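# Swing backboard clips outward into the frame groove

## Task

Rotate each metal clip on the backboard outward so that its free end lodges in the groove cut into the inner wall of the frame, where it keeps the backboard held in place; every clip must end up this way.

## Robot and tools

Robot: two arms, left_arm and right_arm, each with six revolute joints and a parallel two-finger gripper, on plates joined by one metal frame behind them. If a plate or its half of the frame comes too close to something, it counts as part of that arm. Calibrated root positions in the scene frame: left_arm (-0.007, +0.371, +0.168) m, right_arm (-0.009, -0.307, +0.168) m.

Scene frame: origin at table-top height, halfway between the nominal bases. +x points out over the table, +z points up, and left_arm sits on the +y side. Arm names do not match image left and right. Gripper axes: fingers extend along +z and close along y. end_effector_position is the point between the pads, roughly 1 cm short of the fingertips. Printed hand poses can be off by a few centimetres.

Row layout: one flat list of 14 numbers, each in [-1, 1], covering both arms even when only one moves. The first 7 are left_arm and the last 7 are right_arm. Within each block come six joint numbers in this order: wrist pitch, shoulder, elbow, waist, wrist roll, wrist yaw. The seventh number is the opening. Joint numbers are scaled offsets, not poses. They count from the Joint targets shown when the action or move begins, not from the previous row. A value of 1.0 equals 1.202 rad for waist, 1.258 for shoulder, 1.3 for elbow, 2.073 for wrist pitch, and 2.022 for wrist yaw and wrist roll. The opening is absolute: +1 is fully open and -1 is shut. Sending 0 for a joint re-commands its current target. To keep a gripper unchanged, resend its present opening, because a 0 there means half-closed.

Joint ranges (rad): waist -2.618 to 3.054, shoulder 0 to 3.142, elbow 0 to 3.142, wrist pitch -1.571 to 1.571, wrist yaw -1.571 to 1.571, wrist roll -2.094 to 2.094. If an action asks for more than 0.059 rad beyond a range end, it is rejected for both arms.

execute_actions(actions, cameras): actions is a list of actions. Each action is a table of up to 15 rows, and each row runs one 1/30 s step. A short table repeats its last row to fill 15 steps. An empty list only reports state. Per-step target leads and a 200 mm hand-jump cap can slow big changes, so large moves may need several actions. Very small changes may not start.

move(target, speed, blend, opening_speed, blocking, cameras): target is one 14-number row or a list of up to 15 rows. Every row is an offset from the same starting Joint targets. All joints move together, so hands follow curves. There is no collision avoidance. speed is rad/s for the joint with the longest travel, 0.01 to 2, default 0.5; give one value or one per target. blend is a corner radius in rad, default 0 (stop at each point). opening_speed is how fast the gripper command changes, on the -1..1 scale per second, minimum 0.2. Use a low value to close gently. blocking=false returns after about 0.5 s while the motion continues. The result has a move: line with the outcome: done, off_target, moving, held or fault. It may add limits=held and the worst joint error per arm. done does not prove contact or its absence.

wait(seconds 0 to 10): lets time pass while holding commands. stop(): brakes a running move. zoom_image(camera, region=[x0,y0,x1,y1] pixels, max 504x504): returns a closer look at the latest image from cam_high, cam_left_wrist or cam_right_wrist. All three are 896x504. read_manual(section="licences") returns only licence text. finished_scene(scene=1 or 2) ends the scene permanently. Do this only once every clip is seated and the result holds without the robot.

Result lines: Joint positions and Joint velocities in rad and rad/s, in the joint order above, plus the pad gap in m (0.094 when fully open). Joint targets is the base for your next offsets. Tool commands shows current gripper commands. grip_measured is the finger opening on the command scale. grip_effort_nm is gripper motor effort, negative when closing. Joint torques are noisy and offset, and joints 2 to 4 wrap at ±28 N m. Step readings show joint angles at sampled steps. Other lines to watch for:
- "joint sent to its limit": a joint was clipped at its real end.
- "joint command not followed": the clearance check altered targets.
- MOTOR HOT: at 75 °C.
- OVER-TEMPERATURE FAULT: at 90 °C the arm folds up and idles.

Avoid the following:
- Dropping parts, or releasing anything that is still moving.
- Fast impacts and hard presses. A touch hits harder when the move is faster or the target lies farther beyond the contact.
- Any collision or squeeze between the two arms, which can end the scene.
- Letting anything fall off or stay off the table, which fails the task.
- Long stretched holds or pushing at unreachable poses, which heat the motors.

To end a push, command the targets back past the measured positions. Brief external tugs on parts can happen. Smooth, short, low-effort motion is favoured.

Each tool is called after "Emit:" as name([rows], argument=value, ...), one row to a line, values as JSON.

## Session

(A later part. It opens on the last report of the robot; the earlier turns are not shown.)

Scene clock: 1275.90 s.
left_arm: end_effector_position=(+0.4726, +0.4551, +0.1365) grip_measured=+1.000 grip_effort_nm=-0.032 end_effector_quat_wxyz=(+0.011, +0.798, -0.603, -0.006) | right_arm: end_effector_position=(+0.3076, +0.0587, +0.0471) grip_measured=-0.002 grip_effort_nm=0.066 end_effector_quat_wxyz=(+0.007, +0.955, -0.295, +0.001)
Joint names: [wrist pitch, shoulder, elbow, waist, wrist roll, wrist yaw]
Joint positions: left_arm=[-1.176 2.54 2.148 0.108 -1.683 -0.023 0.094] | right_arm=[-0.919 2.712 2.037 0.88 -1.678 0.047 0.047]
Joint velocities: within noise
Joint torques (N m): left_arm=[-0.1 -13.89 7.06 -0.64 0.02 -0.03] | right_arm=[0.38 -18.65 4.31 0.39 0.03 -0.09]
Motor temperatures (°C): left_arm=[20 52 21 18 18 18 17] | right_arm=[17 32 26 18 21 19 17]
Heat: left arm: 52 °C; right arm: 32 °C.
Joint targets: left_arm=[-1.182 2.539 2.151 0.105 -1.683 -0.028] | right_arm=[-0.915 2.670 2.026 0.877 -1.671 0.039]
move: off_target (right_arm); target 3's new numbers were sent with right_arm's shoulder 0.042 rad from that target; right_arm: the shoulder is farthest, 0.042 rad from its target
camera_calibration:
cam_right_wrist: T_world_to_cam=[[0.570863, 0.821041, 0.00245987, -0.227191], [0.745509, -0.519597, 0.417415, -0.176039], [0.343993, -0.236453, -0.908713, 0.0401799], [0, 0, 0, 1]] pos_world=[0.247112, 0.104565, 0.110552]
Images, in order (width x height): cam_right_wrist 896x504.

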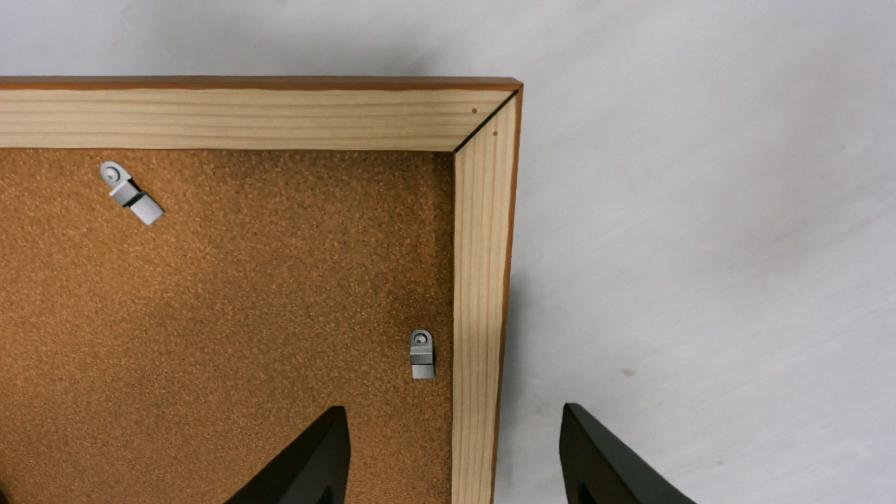

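Emit:
move([
  [0,0,0,0,0,0,1,0.02,0.062,0.0269,-0.0146,0,0,0.0],
  [0,0,0,0,0,0,1,0.0352,0.0866,0.0269,-0.0146,0,0,0.0],
], speed=[0.3,0.15], cameras=["cam_right_wrist"])

Scene clock: 1289.03 s.
left_arm: end_effector_position=(+0.4726, +0.4551, +0.1365) grip_measured=+1.000 grip_effort_nm=-0.027 end_effector_quat_wxyz=(+0.011, +0.798, -0.603, -0.006) | right_arm: end_effector_position=(+0.3163, +0.0580, +0.0232) grip_measured=-0.002 grip_effort_nm=0.056 end_effector_quat_wxyz=(-0.002, +0.953, -0.304, +0.005)
Joint names: [wrist pitch, shoulder, elbow, waist, wrist roll, wrist yaw]
Joint positions: left_arm=[-1.176 2.54 2.148 0.108 -1.683 -0.023 0.094] | right_arm=[-0.85 2.763 2.04 0.864 -1.677 0.047 0.047]
Joint velocities: within noise
Joint torques (N m): left_arm=[-0.11 -13.83 7.13 -0.72 0.01 -0.01] | right_arm=[0.47 -13.3 6.5 0.24 0.02 -0.11]
Motor temperatures (°C): left_arm=[20 52 21 18 18 18 17] | right_arm=[17 33 25 18 21 19 17]
Heat: left arm: 52 °C; right arm: 33 °C.
Joint targets: left_arm=[-1.182 2.539 2.151 0.105 -1.683 -0.028] | right_arm=[-0.842 2.779 2.061 0.860 -1.671 0.038]
move: done
camera_calibration:
cam_right_wrist: T_world_to_cam=[[0.585964, 0.810029, 0.022338, -0.236021], [0.730169, -0.539748, 0.418956, -0.166918], [0.351424, -0.229183, -0.907731, 0.0124736], [0, 0, 0, 1]] pos_world=[0.255794, 0.103949, 0.0865261]
Images, in order (width x height): cam_right_wrist 896x504.

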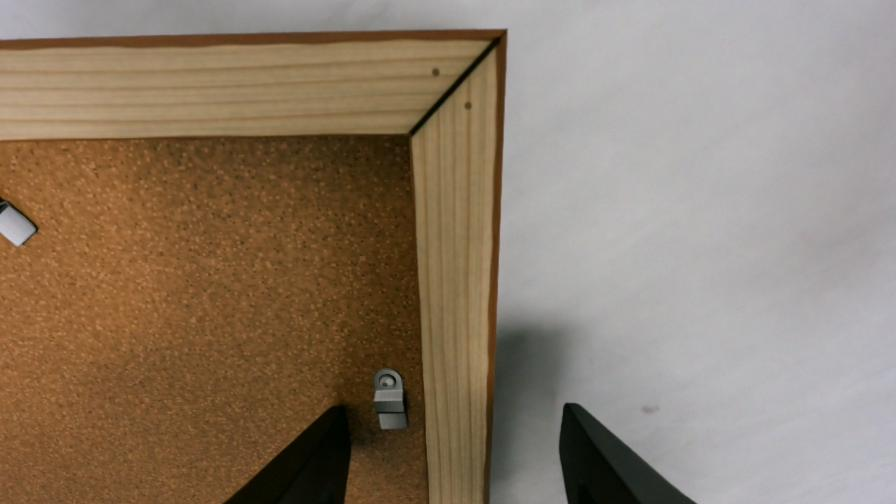

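Emit:
move([
  [0,0,0,0,0,0,1,-0.001,0,0,0.0135,0,0,0.0],
  [0,0,0,0,0,0,1,-0.002,0,0,0.0062,-0.001,0.002,0.0],
], speed=0.15, cameras=["cam_right_wrist"])

Scene clock: 1294.33 s.
left_arm: end_effector_position=(+0.4726, +0.4551, +0.1365) grip_measured=+1.000 grip_effort_nm=-0.022 end_effector_quat_wxyz=(+0.011, +0.798, -0.603, -0.006) | right_arm: end_effector_position=(+0.3161, +0.0581, +0.0232) grip_measured=-0.002 grip_effort_nm=0.066 end_effector_quat_wxyz=(-0.002, +0.953, -0.304, +0.005)
Joint names: [wrist pitch, shoulder, elbow, waist, wrist roll, wrist yaw]
Joint positions: left_arm=[-1.176 2.54 2.148 0.108 -1.683 -0.023 0.094] | right_arm=[-0.85 2.763 2.04 0.864 -1.677 0.047 0.047]
Joint velocities: within noise
Joint torques (N m): left_arm=[-0.11 -13.85 7.05 -0.54 0.02 -0.04] | right_arm=[0.42 -13.3 6.54 0.91 0 -0.06]
Motor temperatures (°C): left_arm=[20 52 21 18 18 18 17] | right_arm=[17 33 25 18 21 19 17]
Heat: left arm: 52 °C; right arm: 33 °C.
Joint targets: left_arm=[-1.182 2.539 2.151 0.105 -1.683 -0.028] | right_arm=[-0.846 2.779 2.061 0.867 -1.673 0.043]
move: done
camera_calibration:
cam_right_wrist: T_world_to_cam=[[0.585655, 0.810252, 0.0223524, -0.235957], [0.73037, -0.539474, 0.418961, -0.166832], [0.351522, -0.229041, -0.907729, 0.0125177], [0, 0, 0, 1]] pos_world=[0.255638, 0.104051, 0.086533]
Images, in order (width x height): cam_right_wrist 896x504.

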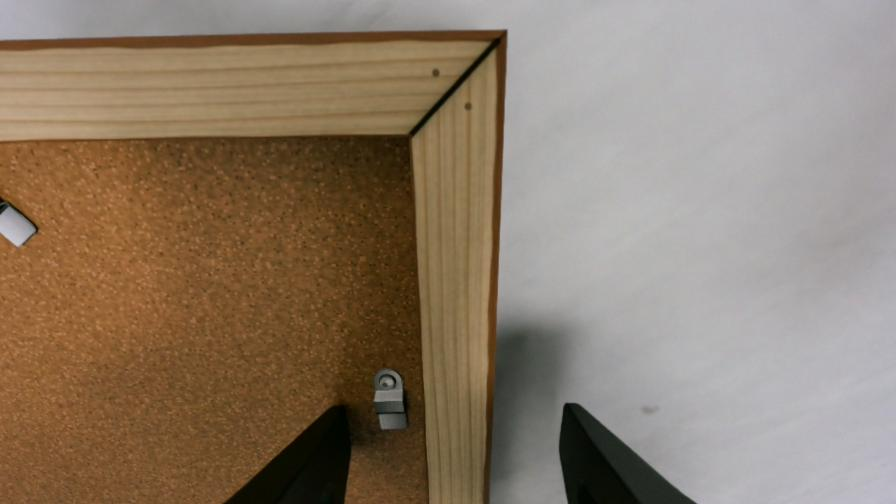

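Emit:
move([
  [0,0,0,0,0,0,1,0,0,0,0.0115,0,0,0.0],
  [0,0,0,0,0,0,1,0,0,0,0.001,0,0,0.0],
], speed=0.15, cameras=["cam_right_wrist"])

Scene clock: 1297.27 s.
left_arm: end_effector_position=(+0.4726, +0.4551, +0.1365) grip_measured=+1.000 grip_effort_nm=-0.032 end_effector_quat_wxyz=(+0.011, +0.798, -0.603, -0.006) | right_arm: end_effector_position=(+0.3149, +0.0592, +0.0232) grip_measured=-0.002 grip_effort_nm=0.056 end_effector_quat_wxyz=(-0.002, +0.953, -0.302, +0.005)
Joint names: [wrist pitch, shoulder, elbow, waist, wrist roll, wrist yaw]
Joint positions: left_arm=[-1.176 2.54 2.148 0.108 -1.683 -0.023 0.094] | right_arm=[-0.85 2.763 2.04 0.867 -1.677 0.047 0.047]
Joint velocities: within noise
Joint torques (N m): left_arm=[-0.12 -13.91 7.01 -0.65 0 -0.03] | right_arm=[0.42 -13.3 6.58 0.7 0.01 -0.06]
Motor temperatures (°C): left_arm=[20 52 21 18 18 18 17] | right_arm=[17 33 25 18 21 19 17]
Heat: left arm: 52 °C; right arm: 33 °C.
Joint targets: left_arm=[-1.182 2.539 2.151 0.105 -1.683 -0.028] | right_arm=[-0.846 2.779 2.061 0.868 -1.673 0.043]
move: done
camera_calibration:
cam_right_wrist: T_world_to_cam=[[0.58287, 0.812255, 0.0224815, -0.235388], [0.732169, -0.536998, 0.419002, -0.166061], [0.352409, -0.227763, -0.907707, 0.012915], [0, 0, 0, 1]] pos_world=[0.254234, 0.104962, 0.0865949]
Images, in order (width x height): cam_right_wrist 896x504.

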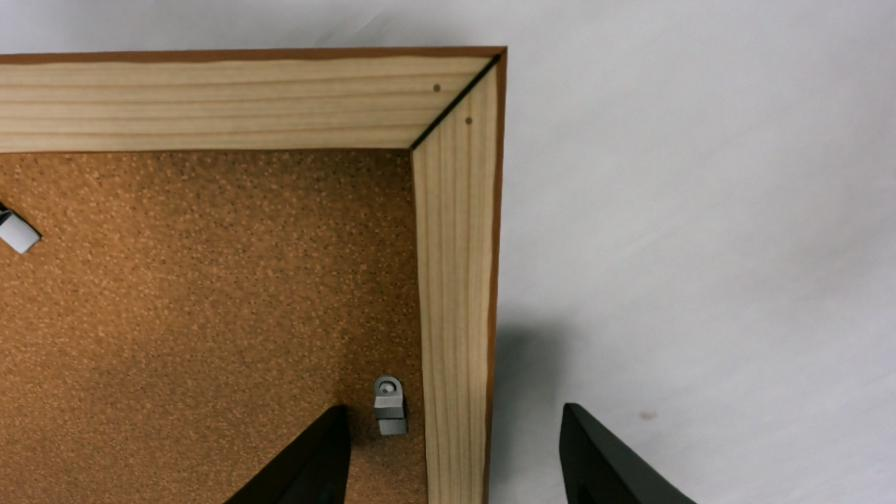

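Emit:
move([
  [0,0,0,0,0,0,1,0,0,0,0.001,0,0,-0.4],
  [0,0,0,0,0,0,1,0,0,0,0.001,0,0,-0.74],
], opening_speed=0.4, cameras=["cam_right_wrist"])

Emit:
zoom_image(camera="cam_right_wrist", region=[320, 320, 580, 480])

Scene clock: 1304.27 s.
left_arm: end_effector_position=(+0.4726, +0.4551, +0.1365) grip_measured=+1.000 grip_effort_nm=-0.022 end_effector_quat_wxyz=(+0.011, +0.798, -0.603, -0.006) | right_arm: end_effector_position=(+0.3159, +0.0598, +0.0233) grip_measured=-0.736 grip_effort_nm=-0.281 end_effector_quat_wxyz=(-0.003, +0.953, -0.302, +0.007)
Joint names: [wrist pitch, shoulder, elbow, waist, wrist roll, wrist yaw]
Joint positions: left_arm=[-1.176 2.54 2.148 0.108 -1.683 -0.023 0.094] | right_arm=[-0.845 2.763 2.04 0.867 -1.677 0.049 0.012]
Joint velocities: within noise
Joint torques (N m): left_arm=[-0.13 -13.87 7.28 -0.68 0.01 -0.07] | right_arm=[0.37 -13.31 6.57 0.83 0 -0.08]
Motor temperatures (°C): left_arm=[20 52 21 18 18 18 17] | right_arm=[17 34 24 18 21 19 17]
Heat: left arm: 52 °C; right arm: 34 °C.
Joint targets: left_arm=[-1.182 2.539 2.151 0.105 -1.683 -0.028] | right_arm=[-0.846 2.779 2.061 0.869 -1.673 0.042]
move: done
camera_calibration:
cam_right_wrist: T_world_to_cam=[[0.582919, 0.812087, 0.0268462, -0.236594], [0.730195, -0.538057, 0.421083, -0.165826], [0.356401, -0.225854, -0.906625, 0.0113155], [0, 0, 0, 1]] pos_world=[0.254967, 0.105467, 0.086437]
Images, in order (width x height): cam_right_wrist 896x504.

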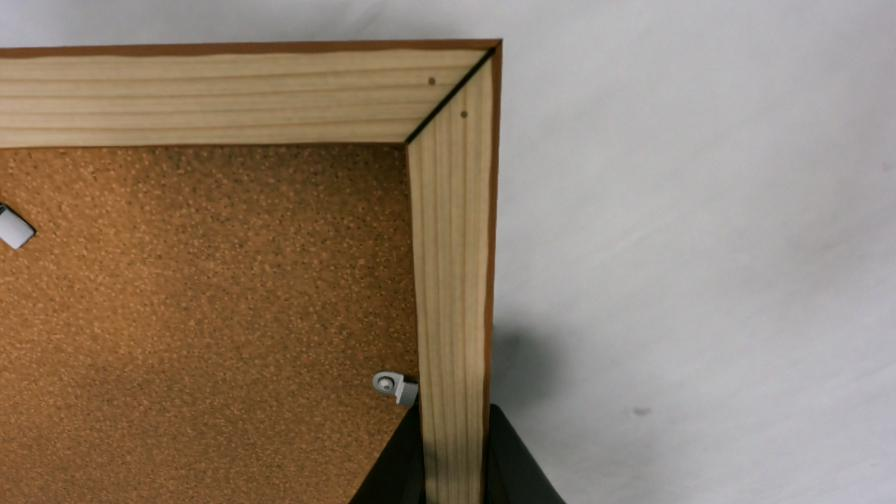

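Scaled by 1.938.

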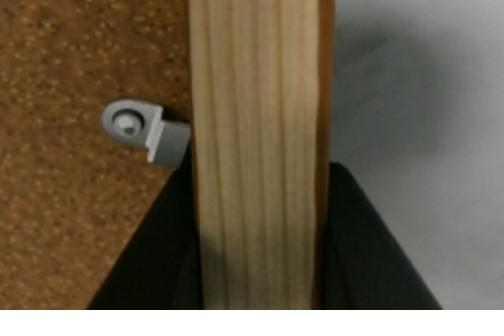

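Emit:
move([
  [0,0,0,0,0,0,1,0,0,0,0,0,0,-0.35],
  [0,0,0,0,0,0,1,-0.0405,-0.126,0,0,0,0,-0.35],
  [0,0,0,0,0,0,1,0.198,-0.52,-0.8177,0.0216,0.0094,0,0.0],
], opening_speed=0.8, speed=[0.3,0.35,0.6], cameras=["cam_right_wrist","cam_high"])

Scene clock: 1348.77 s.
left_arm: end_effector_position=(+0.4726, +0.4551, +0.1365) grip_measured=+1.000 grip_effort_nm=-0.032 end_effector_quat_wxyz=(+0.011, +0.798, -0.603, -0.006) | right_arm: end_effector_position=(+0.1984, -0.0676, +0.0630) grip_measured=-0.002 grip_effort_nm=0.056 end_effector_quat_wxyz=(+0.005, +0.954, -0.301, +0.003)
Joint names: [wrist pitch, shoulder, elbow, waist, wrist roll, wrist yaw]
Joint positions: left_arm=[-1.176 2.54 2.148 0.108 -1.683 -0.023 0.094] | right_arm=[-0.441 2.154 1.006 0.886 -1.661 0.049 0.047]
Joint velocities: within noise
Joint torques (N m): left_arm=[-0.1 -13.86 7.06 -0.84 0.02 -0.03] | right_arm=[0.41 -12.3 3.19 1.31 0.04 -0.07]
Motor temperatures (°C): left_arm=[20 53 21 18 18 18 17] | right_arm=[17 35 24 18 21 19 17]
Heat: left arm: 53 °C; right arm: 35 °C.
Joint targets: left_arm=[-1.182 2.539 2.151 0.105 -1.683 -0.028] | right_arm=[-0.436 2.125 0.997 0.895 -1.654 0.043]
move: done
camera_calibration:
cam_right_wrist: T_world_to_cam=[[0.580024, 0.814564, 0.00755763, -0.0636922], [0.737362, -0.528949, 0.420131, -0.166069], [0.346222, -0.238113, -0.907432, 0.0616955], [0, 0, 0, 1]] pos_world=[0.138035, -0.0212698, 0.126236]
Images, in order (width x height): cam_high 896x504, cam_right_wrist 896x504.

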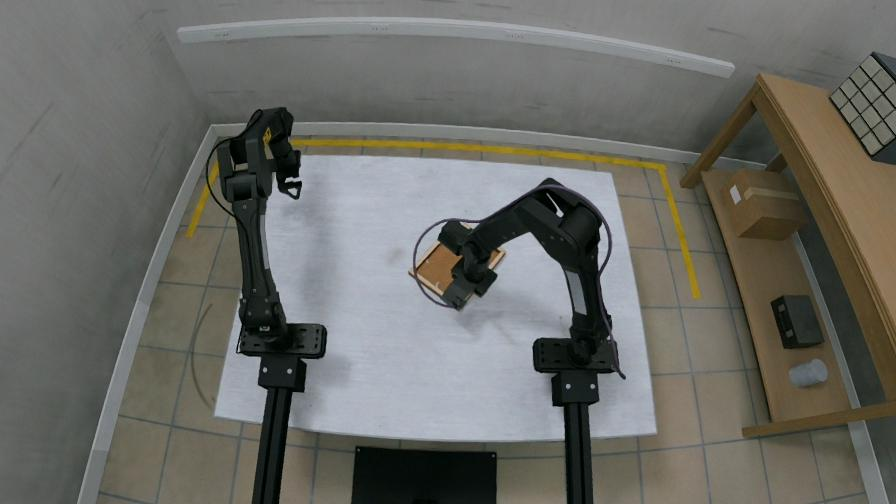

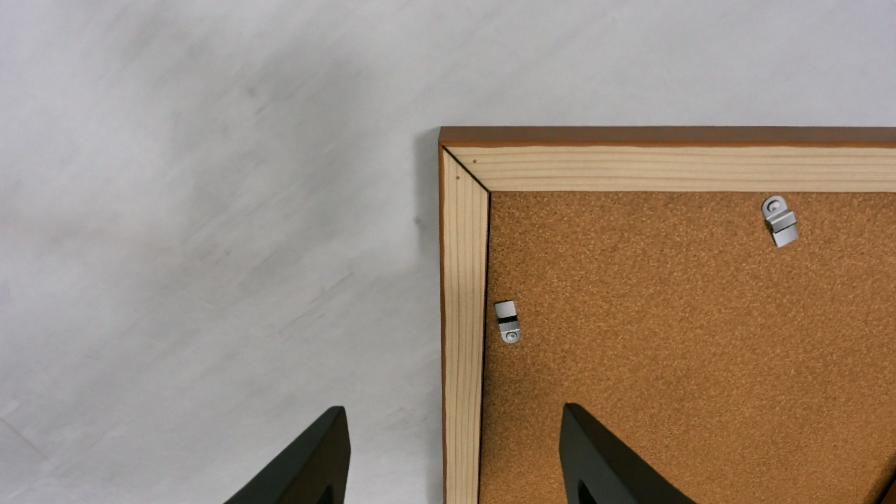

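Emit:
move([
  [0,0,0,0,0,0,1,0.056,0.1153,0.0223,0.006,0,0,0.0],
  [0,0,0,0,0,0,1,0.0791,0.151,0.0223,0.002,0,0,0.0],
], speed=[0.3,0.15], cameras=["cam_right_wrist"])

Scene clock: 1362.03 s.
left_arm: end_effector_position=(+0.4726, +0.4551, +0.1365) grip_measured=+1.000 grip_effort_nm=-0.032 end_effector_quat_wxyz=(+0.011, +0.798, -0.603, -0.006) | right_arm: end_effector_position=(+0.1990, -0.0607, +0.0197) grip_measured=-0.002 grip_effort_nm=0.061 end_effector_quat_wxyz=(-0.004, +0.955, -0.298, +0.007)
Joint names: [wrist pitch, shoulder, elbow, waist, wrist roll, wrist yaw]
Joint positions: left_arm=[-1.176 2.54 2.148 0.108 -1.683 -0.023 0.094] | right_arm=[-0.277 2.299 1.008 0.893 -1.661 0.049 0.047]
Joint velocities: within noise
Joint torques (N m): left_arm=[-0.1 -13.87 7.06 -0.73 0 0.02] | right_arm=[0.45 -8.51 4.67 0.87 0.03 -0.07]
Motor temperatures (°C): left_arm=[20 53 21 18 18 18 17] | right_arm=[17 33 24 18 21 19 17]
Heat: left arm: 53 °C; right arm: 33 °C.
Joint targets: left_arm=[-1.182 2.539 2.151 0.105 -1.683 -0.028] | right_arm=[-0.272 2.314 1.027 0.898 -1.654 0.043]
move: done
camera_calibration:
cam_right_wrist: T_world_to_cam=[[0.57482, 0.817815, 0.0275855, -0.0685483], [0.735132, -0.530923, 0.421546, -0.144357], [0.359393, -0.222034, -0.906387, 0.0221457], [0, 0, 0, 1]] pos_world=[0.137566, -0.0156657, 0.0828168]
Images, in order (width x height): cam_right_wrist 896x504.

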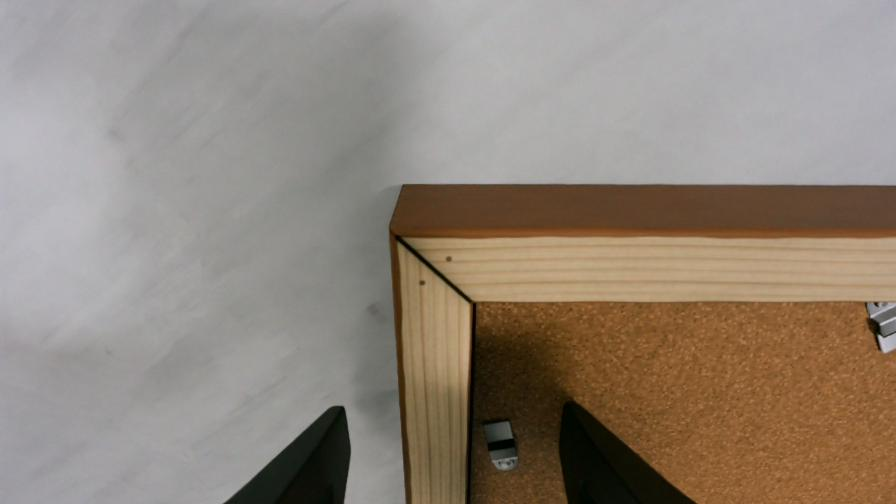

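Emit:
move([
  [0,0,0,0,0,0,1,-0.001,0,0,-0.001,-0.002,0.002,-0.4],
  [0,0,0,0,0,0,1,-0.001,0,0,-0.001,-0.002,0.002,-0.74],
], opening_speed=0.4, cameras=["cam_right_wrist"])

Emit:
zoom_image(camera="cam_right_wrist", region=[380, 340, 640, 500])

Scene clock: 1369.67 s.
left_arm: end_effector_position=(+0.4726, +0.4551, +0.1365) grip_measured=+1.000 grip_effort_nm=-0.022 end_effector_quat_wxyz=(+0.011, +0.798, -0.603, -0.006) | right_arm: end_effector_position=(+0.1973, -0.0627, +0.0194) grip_measured=-0.735 grip_effort_nm=-0.305 end_effector_quat_wxyz=(+0.001, +0.955, -0.298, +0.005)
Joint names: [wrist pitch, shoulder, elbow, waist, wrist roll, wrist yaw]
Joint positions: left_arm=[-1.176 2.54 2.148 0.108 -1.683 -0.023 0.094] | right_arm=[-0.287 2.3 1.008 0.893 -1.661 0.049 0.012]
Joint velocities: within noise
Joint torques (N m): left_arm=[-0.09 -13.9 6.98 -0.66 0.02 0.01] | right_arm=[0.52 -8.53 4.64 0.75 -0.01 -0.03]
Motor temperatures (°C): left_arm=[20 53 21 18 18 18 17] | right_arm=[17 32 24 18 21 19 17]
Heat: left arm: 53 °C; right arm: 32 °C.
Joint targets: left_arm=[-1.182 2.539 2.151 0.105 -1.683 -0.028] | right_arm=[-0.274 2.315 1.027 0.897 -1.658 0.047]
move: done
camera_calibration:
cam_right_wrist: T_world_to_cam=[[0.574948, 0.818015, 0.0169544, -0.0656906], [0.738024, -0.527448, 0.420856, -0.144418], [0.353209, -0.229457, -0.906969, 0.02285], [0, 0, 0, 1]] pos_world=[0.136282, -0.017194, 0.0826171]
Images, in order (width x height): cam_right_wrist 896x504.

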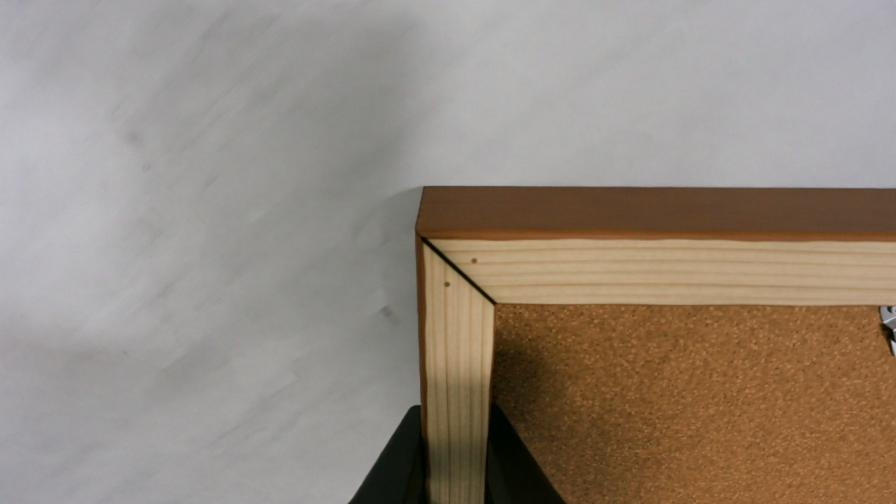

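Scaled by 1.938.

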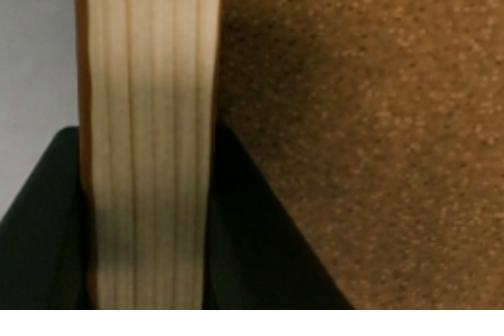

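Emit:
move([
  [0,0,0,0,0,0,1,0,0,0,0,0,0,-0.3],
  [0,0,0,0,0,0,1,-0.055,-0.13,0,0,0,0,-0.3],
], opening_speed=0.8, speed=[0.3,0.35], cameras=["cam_right_wrist"])

Emit:
zoom_image(camera="cam_right_wrist", region=[420, 260, 680, 420])

Scene clock: 1375.27 s.
left_arm: end_effector_position=(+0.4726, +0.4551, +0.1365) grip_measured=+1.000 grip_effort_nm=-0.027 end_effector_quat_wxyz=(+0.011, +0.798, -0.603, -0.006) | right_arm: end_effector_position=(+0.2050, -0.0558, +0.0583) grip_measured=-0.302 grip_effort_nm=0.066 end_effector_quat_wxyz=(-0.018, +0.954, -0.299, +0.013)
Joint names: [wrist pitch, shoulder, elbow, waist, wrist roll, wrist yaw]
Joint positions: left_arm=[-1.176 2.54 2.148 0.108 -1.683 -0.023 0.094] | right_arm=[-0.374 2.172 1.008 0.893 -1.66 0.049 0.033]
Joint velocities: within noise
Joint torques (N m): left_arm=[-0.11 -13.85 7.09 -0.64 0.06 -0.03] | right_arm=[0.31 -11.58 5.22 0.75 -0.01 -0.03]
Motor temperatures (°C): left_arm=[20 53 21 18 18 18 17] | right_arm=[17 32 24 18 21 19 17]
Heat: left arm: 53 °C; right arm: 32 °C.
Joint targets: left_arm=[-1.182 2.539 2.151 0.105 -1.683 -0.028] | right_arm=[-0.388 2.151 1.027 0.897 -1.658 0.047]
move: done
camera_calibration:
cam_right_wrist: T_world_to_cam=[[0.575565, 0.815672, 0.0583421, -0.0791448], [0.725746, -0.542382, 0.423219, -0.16126], [0.376852, -0.201249, -0.904147, 0.0535094], [0, 0, 0, 1]] pos_world=[0.142422, -0.0121396, 0.121246]
Images, in order (width x height): cam_right_wrist 896x504.

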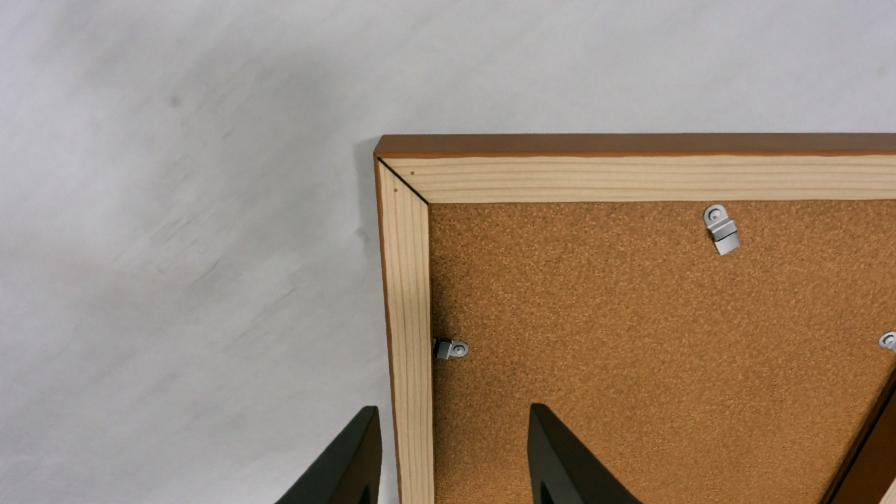

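Scaled by 1.938.

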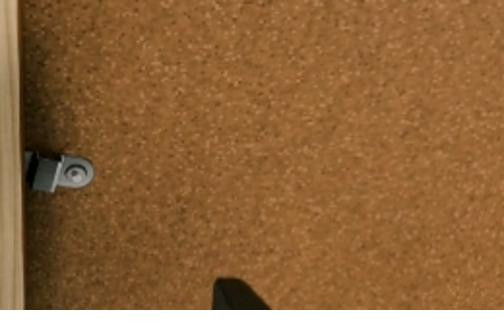

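Emit:
zoom_image(camera="cam_right_wrist", region=[660, 170, 780, 290])

Scaled by 4.200.

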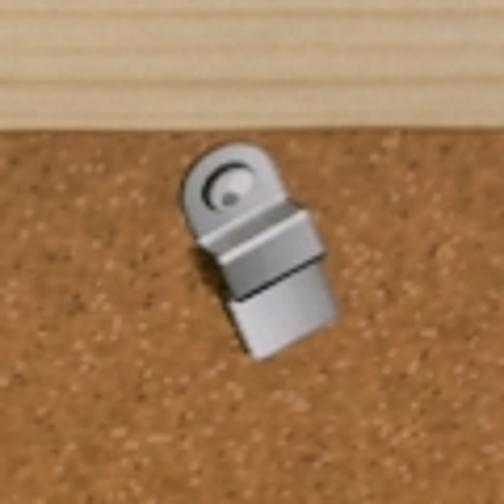

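Emit:
move(target=[0,0,0,0,0,0,1,-0.1476,0.2377,0.4154,0.0932,1.0,-0.006,0.117], opening_speed=0.8, speed=0.8, cameras=[])

Emit:
move(target=[0,0,0,0,0,0,1,0,0,0,0,0.132,0,0.117], speed=0.5, cameras=["cam_right_wrist"])

Scene clock: 1435.27 s.
left_arm: end_effector_position=(+0.4726, +0.4551, +0.1365) grip_measured=+1.000 grip_effort_nm=-0.027 end_effector_quat_wxyz=(+0.011, +0.798, -0.603, -0.006) | right_arm: end_effector_position=(+0.2253, +0.0398, +0.0612) grip_measured=+0.115 grip_effort_nm=0.061 end_effector_quat_wxyz=(+0.002, -0.309, +0.951, -0.001)
Joint names: [wrist pitch, shoulder, elbow, waist, wrist roll, wrist yaw]
Joint positions: left_arm=[-1.176 2.54 2.148 0.108 -1.683 -0.023 0.094] | right_arm=[-0.686 2.437 1.539 1 0.356 0.042 0.052]
Joint velocities: within noise
Joint torques (N m): left_arm=[-0.11 -13.89 7.06 -0.61 0.04 -0.05] | right_arm=[0.3 -11.28 6.64 1.33 0.05 -0.11]
Motor temperatures (°C): left_arm=[20 53 21 18 18 18 17] | right_arm=[17 31 24 18 21 19 17]
Heat: left arm: 53 °C; right arm: 31 °C.
Joint targets: left_arm=[-1.182 2.539 2.151 0.105 -1.683 -0.028] | right_arm=[-0.694 2.450 1.567 1.009 0.364 0.034]
move: done
No camera images: "cameras" was empty.

Scene clock: 1436.60 s.
left_arm: end_effector_position=(+0.4726, +0.4551, +0.1365) grip_measured=+1.000 grip_effort_nm=-0.032 end_effector_quat_wxyz=(+0.011, +0.798, -0.603, -0.006) | right_arm: end_effector_position=(+0.2250, +0.0400, +0.0612) grip_measured=+0.115 grip_effort_nm=0.056 end_effector_quat_wxyz=(+0.002, -0.179, +0.984, -0.001)
Joint names: [wrist pitch, shoulder, elbow, waist, wrist roll, wrist yaw]
Joint positions: left_arm=[-1.176 2.54 2.148 0.108 -1.683 -0.023 0.094] | right_arm=[-0.686 2.437 1.539 1 0.623 0.041 0.052]
Joint velocities: within noise
Joint torques (N m): left_arm=[-0.12 -13.85 7.15 -0.8 0.04 -0.06] | right_arm=[0.28 -11.28 6.63 1.33 0.04 -0.09]
Motor temperatures (°C): left_arm=[20 53 21 18 18 18 17] | right_arm=[17 31 24 18 21 19 17]
Heat: left arm: 53 °C; right arm: 31 °C.
Joint targets: left_arm=[-1.182 2.539 2.151 0.105 -1.683 -0.028] | right_arm=[-0.694 2.450 1.567 1.009 0.631 0.034]
move: done
camera_calibration:
cam_right_wrist: T_world_to_cam=[[0.345152, -0.938377, 0.0178247, -0.044482], [-0.859511, -0.308402, 0.407591, 0.223224], [-0.376977, -0.156001, -0.912991, 0.23628], [0, 0, 0, 1]] pos_world=[0.296289, 0.0639618, 0.12553]
Images, in order (width x height): cam_right_wrist 896x504.

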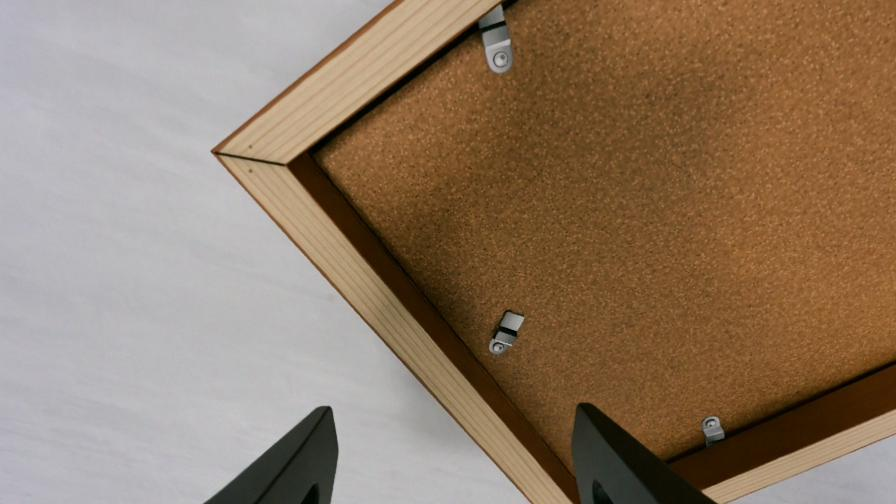

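Emit:
move([
  [0,0,0,0,0,0,1,0.043,0.0525,0.002,-0.0236,-0.0134,0.002,0.117],
  [0,0,0,0,0,0,1,0.0613,0.0819,0.002,-0.0236,-0.0134,0.002,0.117],
], speed=[0.3,0.15], cameras=["cam_right_wrist"])

Scene clock: 1454.93 s.
left_arm: end_effector_position=(+0.4726, +0.4551, +0.1365) grip_measured=+1.000 grip_effort_nm=-0.032 end_effector_quat_wxyz=(+0.011, +0.798, -0.603, -0.006) | right_arm: end_effector_position=(+0.2287, +0.0404, +0.0215) grip_measured=+0.115 grip_effort_nm=0.051 end_effector_quat_wxyz=(+0.000, -0.179, +0.984, +0.004)
Joint names: [wrist pitch, shoulder, elbow, waist, wrist roll, wrist yaw]
Joint positions: left_arm=[-1.176 2.54 2.148 0.108 -1.683 -0.023 0.094] | right_arm=[-0.584 2.538 1.544 0.986 0.609 0.032 0.052]
Joint velocities: within noise
Joint torques (N m): left_arm=[-0.12 -13.89 6.95 -0.55 0.04 -0.04] | right_arm=[0.56 -11.38 6.17 0.05 -0.09 0.04]
Motor temperatures (°C): left_arm=[20 54 21 18 18 18 17] | right_arm=[17 31 25 18 21 19 17]
Heat: left arm: 54 °C; right arm: 31 °C.
Joint targets: left_arm=[-1.182 2.539 2.151 0.105 -1.683 -0.028] | right_arm=[-0.567 2.553 1.569 0.980 0.603 0.039]
move: done
camera_calibration:
cam_right_wrist: T_world_to_cam=[[0.34472, -0.938676, 0.0074608, -0.0443052], [-0.857632, -0.311707, 0.409032, 0.242365], [-0.381623, -0.1474, -0.91249, 0.20217], [0, 0, 0, 1]] pos_world=[0.300286, 0.0637586, 0.0856737]
Images, in order (width x height): cam_right_wrist 896x504.

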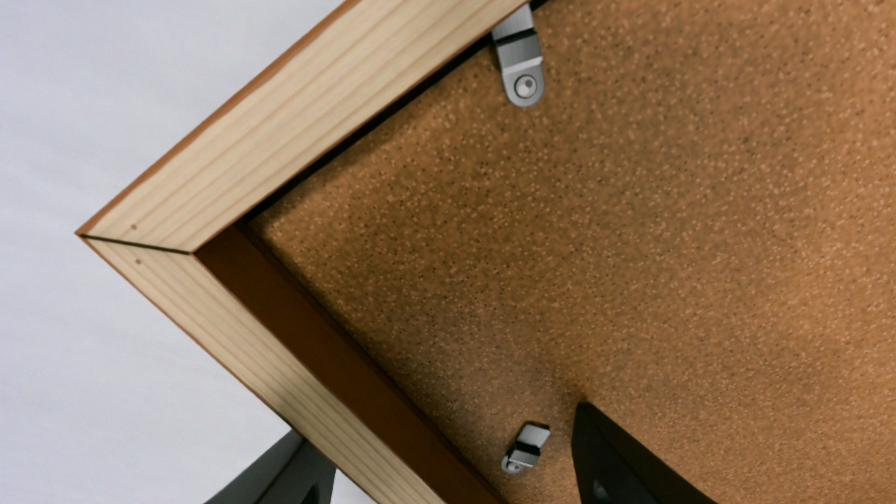

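Emit:
move([
  [0,0,0,0,0,0,1,-0.004,0,0,0.002,0.001,-0.001,-0.05],
  [0,0,0,0,0,0,1,-0.004,0,0,0.002,0.001,-0.001,-0.15],
], opening_speed=0.3, cameras=["cam_right_wrist"])

Emit:
zoom_image(camera="cam_right_wrist", region=[380, 344, 640, 504])

Scene clock: 1465.37 s.
left_arm: end_effector_position=(+0.4726, +0.4551, +0.1365) grip_measured=+1.000 grip_effort_nm=-0.017 end_effector_quat_wxyz=(+0.011, +0.798, -0.603, -0.006) | right_arm: end_effector_position=(+0.2301, +0.0439, +0.0222) grip_measured=-0.147 grip_effort_nm=-0.203 end_effector_quat_wxyz=(+0.003, -0.183, +0.983, +0.010)
Joint names: [wrist pitch, shoulder, elbow, waist, wrist roll, wrist yaw]
Joint positions: left_arm=[-1.176 2.54 2.148 0.108 -1.683 -0.023 0.094] | right_arm=[-0.575 2.538 1.547 0.986 0.6 0.027 0.04]
Joint velocities: within noise
Joint torques (N m): left_arm=[-0.11 -13.79 7.1 -0.7 0 -0.01] | right_arm=[0.41 -11.44 5.91 0.27 0.03 0.08]
Motor temperatures (°C): left_arm=[20 54 21 18 18 18 17] | right_arm=[17 31 25 18 21 19 17]
Heat: left arm: 54 °C; right arm: 31 °C.
Joint targets: left_arm=[-1.182 2.539 2.151 0.105 -1.683 -0.028] | right_arm=[-0.575 2.553 1.569 0.983 0.606 0.036]
move: done
camera_calibration:
cam_right_wrist: T_world_to_cam=[[0.352552, -0.935786, -0.00346883, -0.0432036], [-0.856383, -0.324128, 0.401932, 0.244836], [-0.377247, -0.138731, -0.915663, 0.202548], [0, 0, 0, 1]] pos_world=[0.301315, 0.0670286, 0.0869087]
Images, in order (width x height): cam_right_wrist 896x504.

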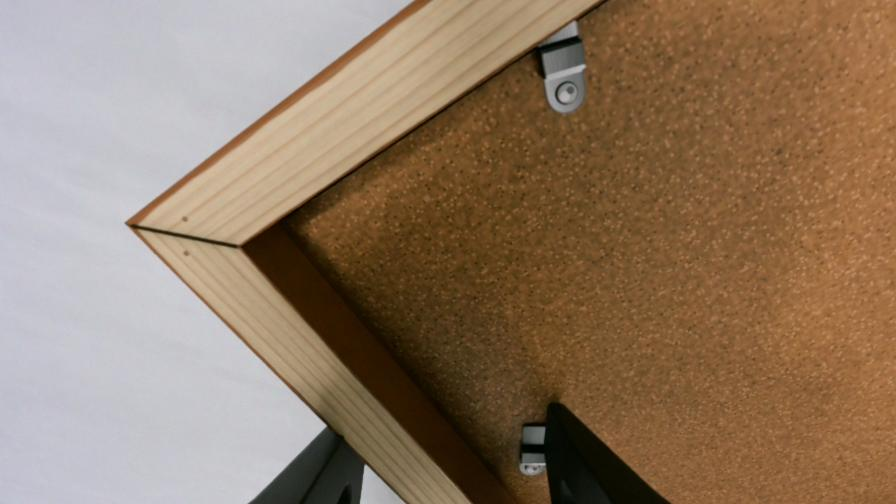

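Scaled by 1.938.

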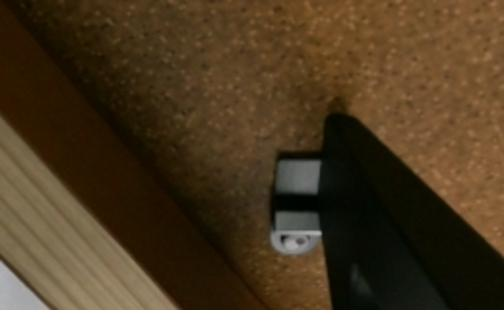

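Emit:
move([
  [0,0,0,0,0,0,1,0,0,0,0.002,-0.001,-0.001,-0.25],
  [0,0,0,0,0,0,1,0,0,0,0.002,-0.001,-0.001,-0.33],
], opening_speed=0.3, cameras=["cam_right_wrist"])

Emit:
zoom_image(camera="cam_right_wrist", region=[380, 344, 640, 504])

Scene clock: 1470.80 s.
left_arm: end_effector_position=(+0.4726, +0.4551, +0.1365) grip_measured=+1.000 grip_effort_nm=-0.022 end_effector_quat_wxyz=(+0.011, +0.798, -0.603, -0.006) | right_arm: end_effector_position=(+0.2308, +0.0454, +0.0223) grip_measured=-0.328 grip_effort_nm=-0.164 end_effector_quat_wxyz=(+0.005, -0.184, +0.983, +0.013)
Joint names: [wrist pitch, shoulder, elbow, waist, wrist roll, wrist yaw]
Joint positions: left_arm=[-1.176 2.54 2.148 0.108 -1.683 -0.023 0.094] | right_arm=[-0.57 2.538 1.548 0.986 0.599 0.026 0.032]
Joint velocities: within noise
Joint torques (N m): left_arm=[-0.15 -13.91 7.08 -0.72 0.03 -0.01] | right_arm=[0.35 -11.44 5.9 0.42 0.01 0.06]
Motor temperatures (°C): left_arm=[20 54 21 18 18 18 17] | right_arm=[17 31 25 18 21 19 17]
Heat: left arm: 54 °C; right arm: 31 °C.
Joint targets: left_arm=[-1.182 2.539 2.151 0.105 -1.683 -0.028] | right_arm=[-0.575 2.553 1.569 0.985 0.604 0.034]
move: done
camera_calibration:
cam_right_wrist: T_world_to_cam=[[0.353811, -0.935281, -0.00818883, -0.0422867], [-0.856842, -0.327624, 0.398102, 0.246191], [-0.37502, -0.133837, -0.917305, 0.202403], [0, 0, 0, 1]] pos_world=[0.301814, 0.0681972, 0.0873098]
Images, in order (width x height): cam_right_wrist 896x504.

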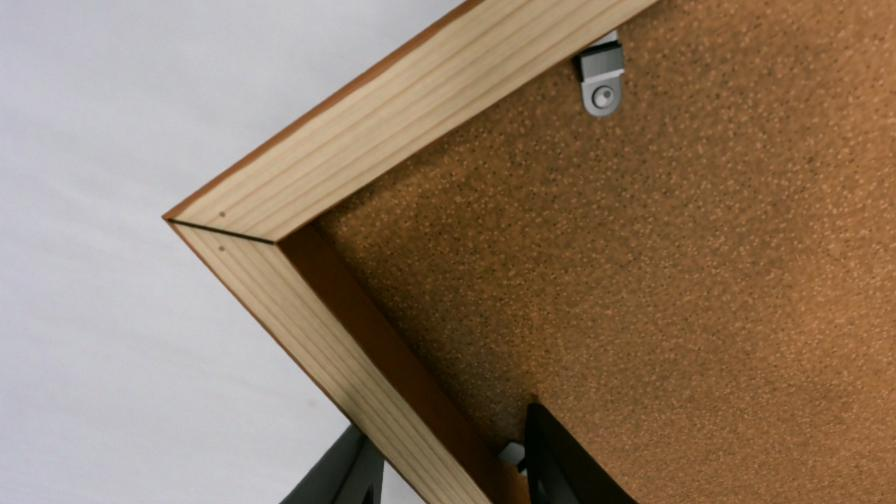

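Scaled by 1.938.

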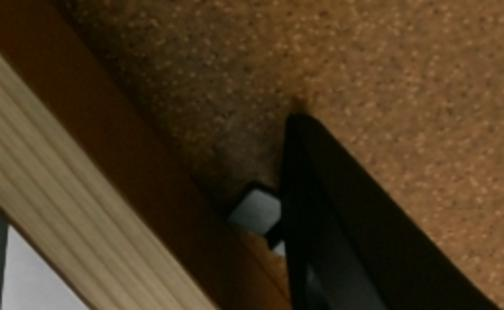

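Emit:
move([
  [0,0,0,0,0,0,1,0,0,0,0,0,0,-0.05],
  [0,0,0,0,0,0,1,-0.06,-0.125,0,0,0,0,-0.05],
], opening_speed=0.6, speed=[0.3,0.3], cameras=["cam_right_wrist"])

Emit:
zoom_image(camera="cam_right_wrist", region=[400, 260, 660, 420])

Scene clock: 1476.13 s.
left_arm: end_effector_position=(+0.4726, +0.4551, +0.1365) grip_measured=+1.000 grip_effort_nm=-0.017 end_effector_quat_wxyz=(+0.011, +0.798, -0.603, -0.006) | right_arm: end_effector_position=(+0.2314, +0.0432, +0.0698) grip_measured=-0.052 grip_effort_nm=0.066 end_effector_quat_wxyz=(+0.004, -0.184, +0.983, +0.012)
Joint names: [wrist pitch, shoulder, elbow, waist, wrist roll, wrist yaw]
Joint positions: left_arm=[-1.176 2.54 2.148 0.108 -1.683 -0.023 0.094] | right_arm=[-0.69 2.42 1.548 0.986 0.599 0.026 0.045]
Joint velocities: within noise
Joint torques (N m): left_arm=[-0.1 -13.83 7.16 -0.72 0.02 -0.02] | right_arm=[0.31 -14.79 6.24 0.47 0.03 0.08]
Motor temperatures (°C): left_arm=[20 54 21 18 18 18 17] | right_arm=[17 31 25 18 21 19 17]
Heat: left arm: 54 °C; right arm: 31 °C.
Joint targets: left_arm=[-1.182 2.539 2.151 0.105 -1.683 -0.028] | right_arm=[-0.699 2.396 1.569 0.985 0.604 0.034]
move: done
camera_calibration:
cam_right_wrist: T_world_to_cam=[[0.353882, -0.935265, -0.00688282, -0.0442962], [-0.856297, -0.326945, 0.399828, 0.226821], [-0.376195, -0.135598, -0.916564, 0.246232], [0, 0, 0, 1]] pos_world=[0.302533, 0.0661175, 0.134693]
Images, in order (width x height): cam_right_wrist 896x504.

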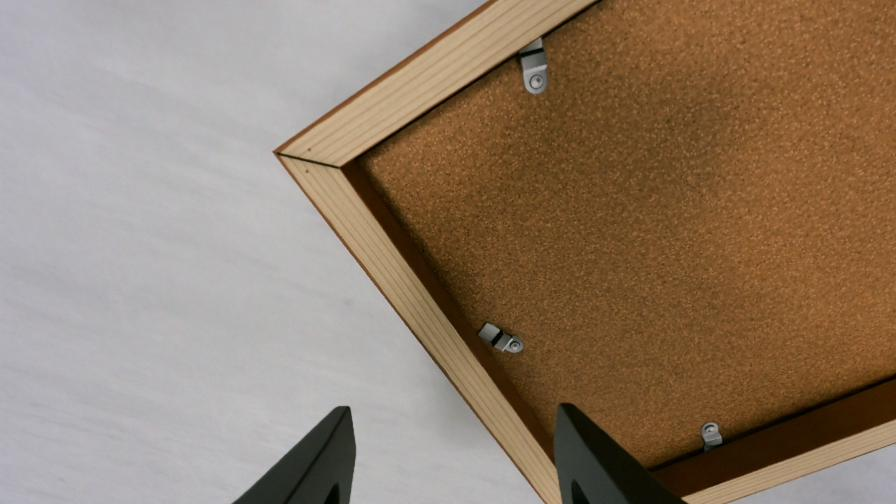

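Scaled by 1.938.

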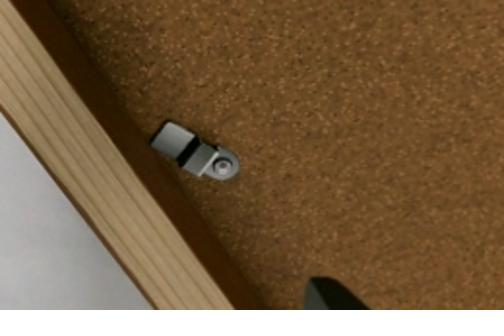

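Emit:
move(target=[0,0,0,0,0,0,1,0.0246,0,-0.0562,0.0156,-0.2736,0.008,-0.1], opening_speed=0.8, speed=0.5, cameras=["cam_right_wrist"])

Scene clock: 1499.97 s.
left_arm: end_effector_position=(+0.4726, +0.4551, +0.1365) grip_measured=+1.000 grip_effort_nm=-0.027 end_effector_quat_wxyz=(+0.011, +0.798, -0.603, -0.006) | right_arm: end_effector_position=(+0.2254, +0.0372, +0.0618) grip_measured=-0.098 grip_effort_nm=-0.154 end_effector_quat_wxyz=(+0.007, -0.444, +0.896, +0.003)
Joint names: [wrist pitch, shoulder, elbow, waist, wrist roll, wrist yaw]
Joint positions: left_arm=[-1.176 2.54 2.148 0.108 -1.683 -0.023 0.094] | right_arm=[-0.66 2.42 1.508 0.995 0.058 0.039 0.042]
Joint velocities: within noise
Joint torques (N m): left_arm=[-0.11 -14.06 7.13 -0.62 0.01 0.01] | right_arm=[0.52 -14.61 3.78 1.37 -0.12 0.11]
Motor temperatures (°C): left_arm=[20 54 21 18 18 18 17] | right_arm=[17 32 24 18 21 19 17]
Heat: left arm: 54 °C; right arm: 32 °C.
Joint targets: left_arm=[-1.182 2.539 2.151 0.105 -1.683 -0.028] | right_arm=[-0.648 2.396 1.496 1.004 0.050 0.051]
move: done
camera_calibration:
cam_right_wrist: T_world_to_cam=[[0.790052, -0.612807, 0.0168698, -0.159609], [-0.567491, -0.720666, 0.398239, 0.172545], [-0.231886, -0.324203, -0.917126, 0.210306], [0, 0, 0, 1]] pos_world=[0.272784, 0.0947195, 0.126856]
Images, in order (width x height): cam_right_wrist 896x504.

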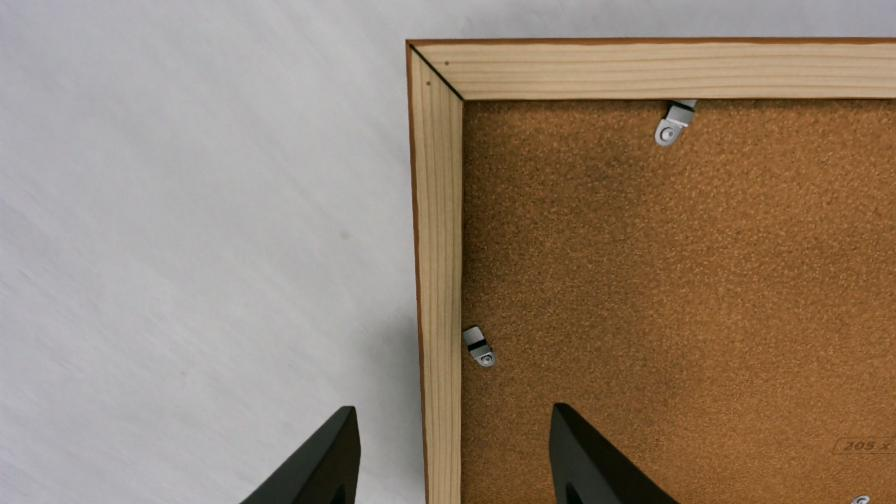

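Emit:
move([
  [0,0,0,0,0,0,1,0.031,0.0797,0.015,0,0.003,-0.004,-0.1],
  [0,0,0,0,0,0,1,0.0492,0.1097,0.015,0,0.003,-0.004,-0.1],
], speed=[0.3,0.15], cameras=["cam_right_wrist"])

Emit:
zoom_image(camera="cam_right_wrist", region=[380, 344, 640, 504])

Scene clock: 1517.70 s.
left_arm: end_effector_position=(+0.4726, +0.4551, +0.1365) grip_measured=+1.000 grip_effort_nm=-0.027 end_effector_quat_wxyz=(+0.011, +0.798, -0.603, -0.006) | right_arm: end_effector_position=(+0.2240, +0.0376, +0.0215) grip_measured=-0.098 grip_effort_nm=-0.149 end_effector_quat_wxyz=(+0.005, -0.444, +0.896, +0.002)
Joint names: [wrist pitch, shoulder, elbow, waist, wrist roll, wrist yaw]
Joint positions: left_arm=[-1.176 2.54 2.148 0.108 -1.683 -0.023 0.094] | right_arm=[-0.561 2.521 1.508 0.995 0.057 0.039 0.042]
Joint velocities: within noise
Joint torques (N m): left_arm=[-0.11 -14.11 6.95 -0.72 -0.01 -0.02] | right_arm=[0.53 -11.49 4.82 1.37 -0.05 0.01]
Motor temperatures (°C): left_arm=[20 54 21 18 18 18 17] | right_arm=[17 32 24 18 21 19 17]
Heat: left arm: 54 °C; right arm: 32 °C.
Joint targets: left_arm=[-1.182 2.539 2.151 0.105 -1.683 -0.028] | right_arm=[-0.546 2.534 1.516 1.004 0.056 0.042]
move: done
camera_calibration:
cam_right_wrist: T_world_to_cam=[[0.79061, -0.612071, 0.0174632, -0.157696], [-0.566312, -0.720061, 0.401002, 0.187749], [-0.232867, -0.326926, -0.915911, 0.173459], [0, 0, 0, 1]] pos_world=[0.271393, 0.0953776, 0.0863387]
Images, in order (width x height): cam_right_wrist 896x504.

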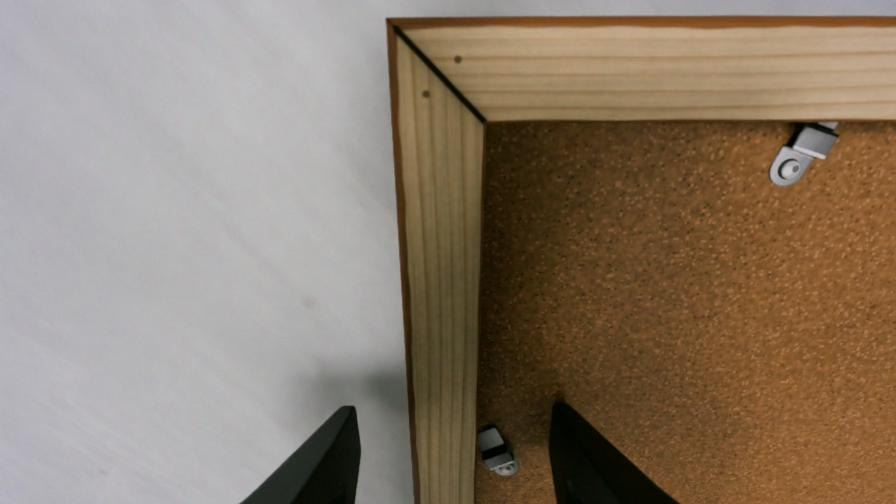

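Scaled by 1.938.

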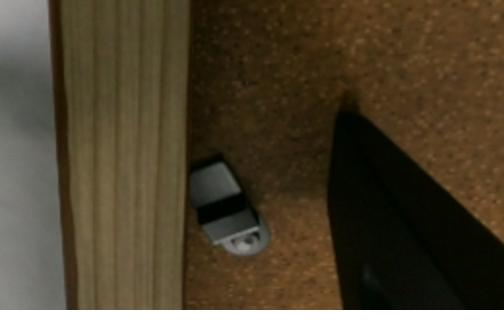

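Emit:
move([
  [0,0,0,0,0,0,1,-0.015,0,0,0,0,0,-0.1],
  [0,0,0,0,0,0,1,-0.0106,0,0,0,0,0,-0.1],
], speed=0.15, cameras=["cam_right_wrist"])

Emit:
zoom_image(camera="cam_right_wrist", region=[380, 344, 640, 504])

Scene clock: 1526.23 s.
left_arm: end_effector_position=(+0.4726, +0.4551, +0.1365) grip_measured=+1.000 grip_effort_nm=-0.022 end_effector_quat_wxyz=(+0.011, +0.798, -0.603, -0.006) | right_arm: end_effector_position=(+0.2235, +0.0369, +0.0215) grip_measured=-0.098 grip_effort_nm=-0.149 end_effector_quat_wxyz=(+0.004, -0.444, +0.896, +0.001)
Joint names: [wrist pitch, shoulder, elbow, waist, wrist roll, wrist yaw]
Joint positions: left_arm=[-1.176 2.54 2.148 0.108 -1.683 -0.023 0.094] | right_arm=[-0.564 2.521 1.508 0.995 0.057 0.039 0.042]
Joint velocities: within noise
Joint torques (N m): left_arm=[-0.12 -13.89 7.21 -0.77 0.01 -0.01] | right_arm=[0.34 -11.49 4.81 1.43 -0.05 0.01]
Motor temperatures (°C): left_arm=[20 54 21 18 18 18 17] | right_arm=[17 32 24 18 21 19 17]
Heat: left arm: 54 °C; right arm: 32 °C.
Joint targets: left_arm=[-1.182 2.539 2.151 0.105 -1.683 -0.028] | right_arm=[-0.568 2.534 1.516 1.004 0.056 0.042]
move: done
camera_calibration:
cam_right_wrist: T_world_to_cam=[[0.790722, -0.61192, 0.0176898, -0.157787], [-0.565448, -0.718988, 0.404134, 0.186672], [-0.234579, -0.32956, -0.914529, 0.17356], [0, 0, 0, 1]] pos_world=[0.271033, 0.0948603, 0.0860758]
Images, in order (width x height): cam_right_wrist 896x504.

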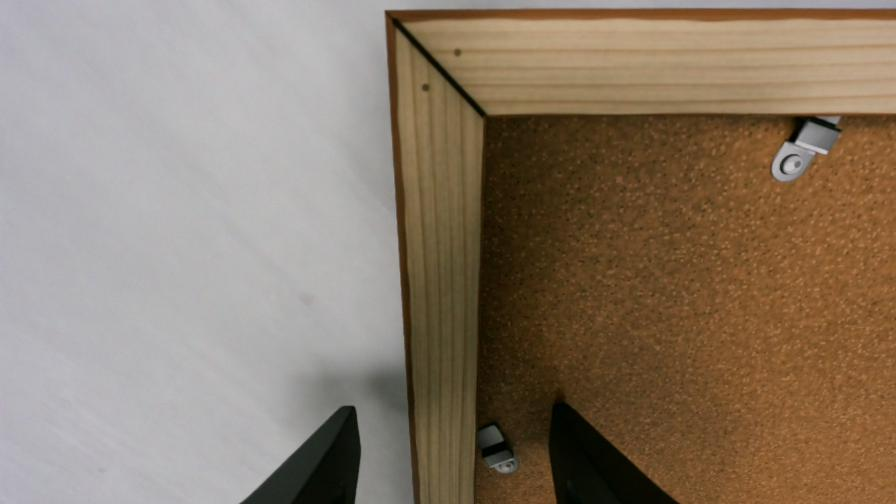

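Scaled by 1.938.

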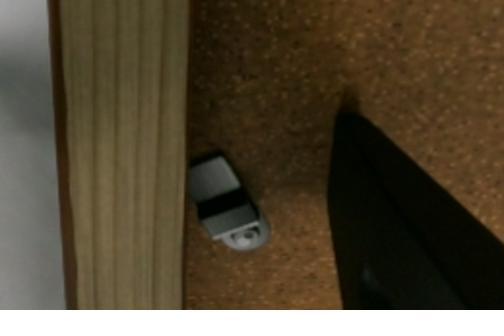

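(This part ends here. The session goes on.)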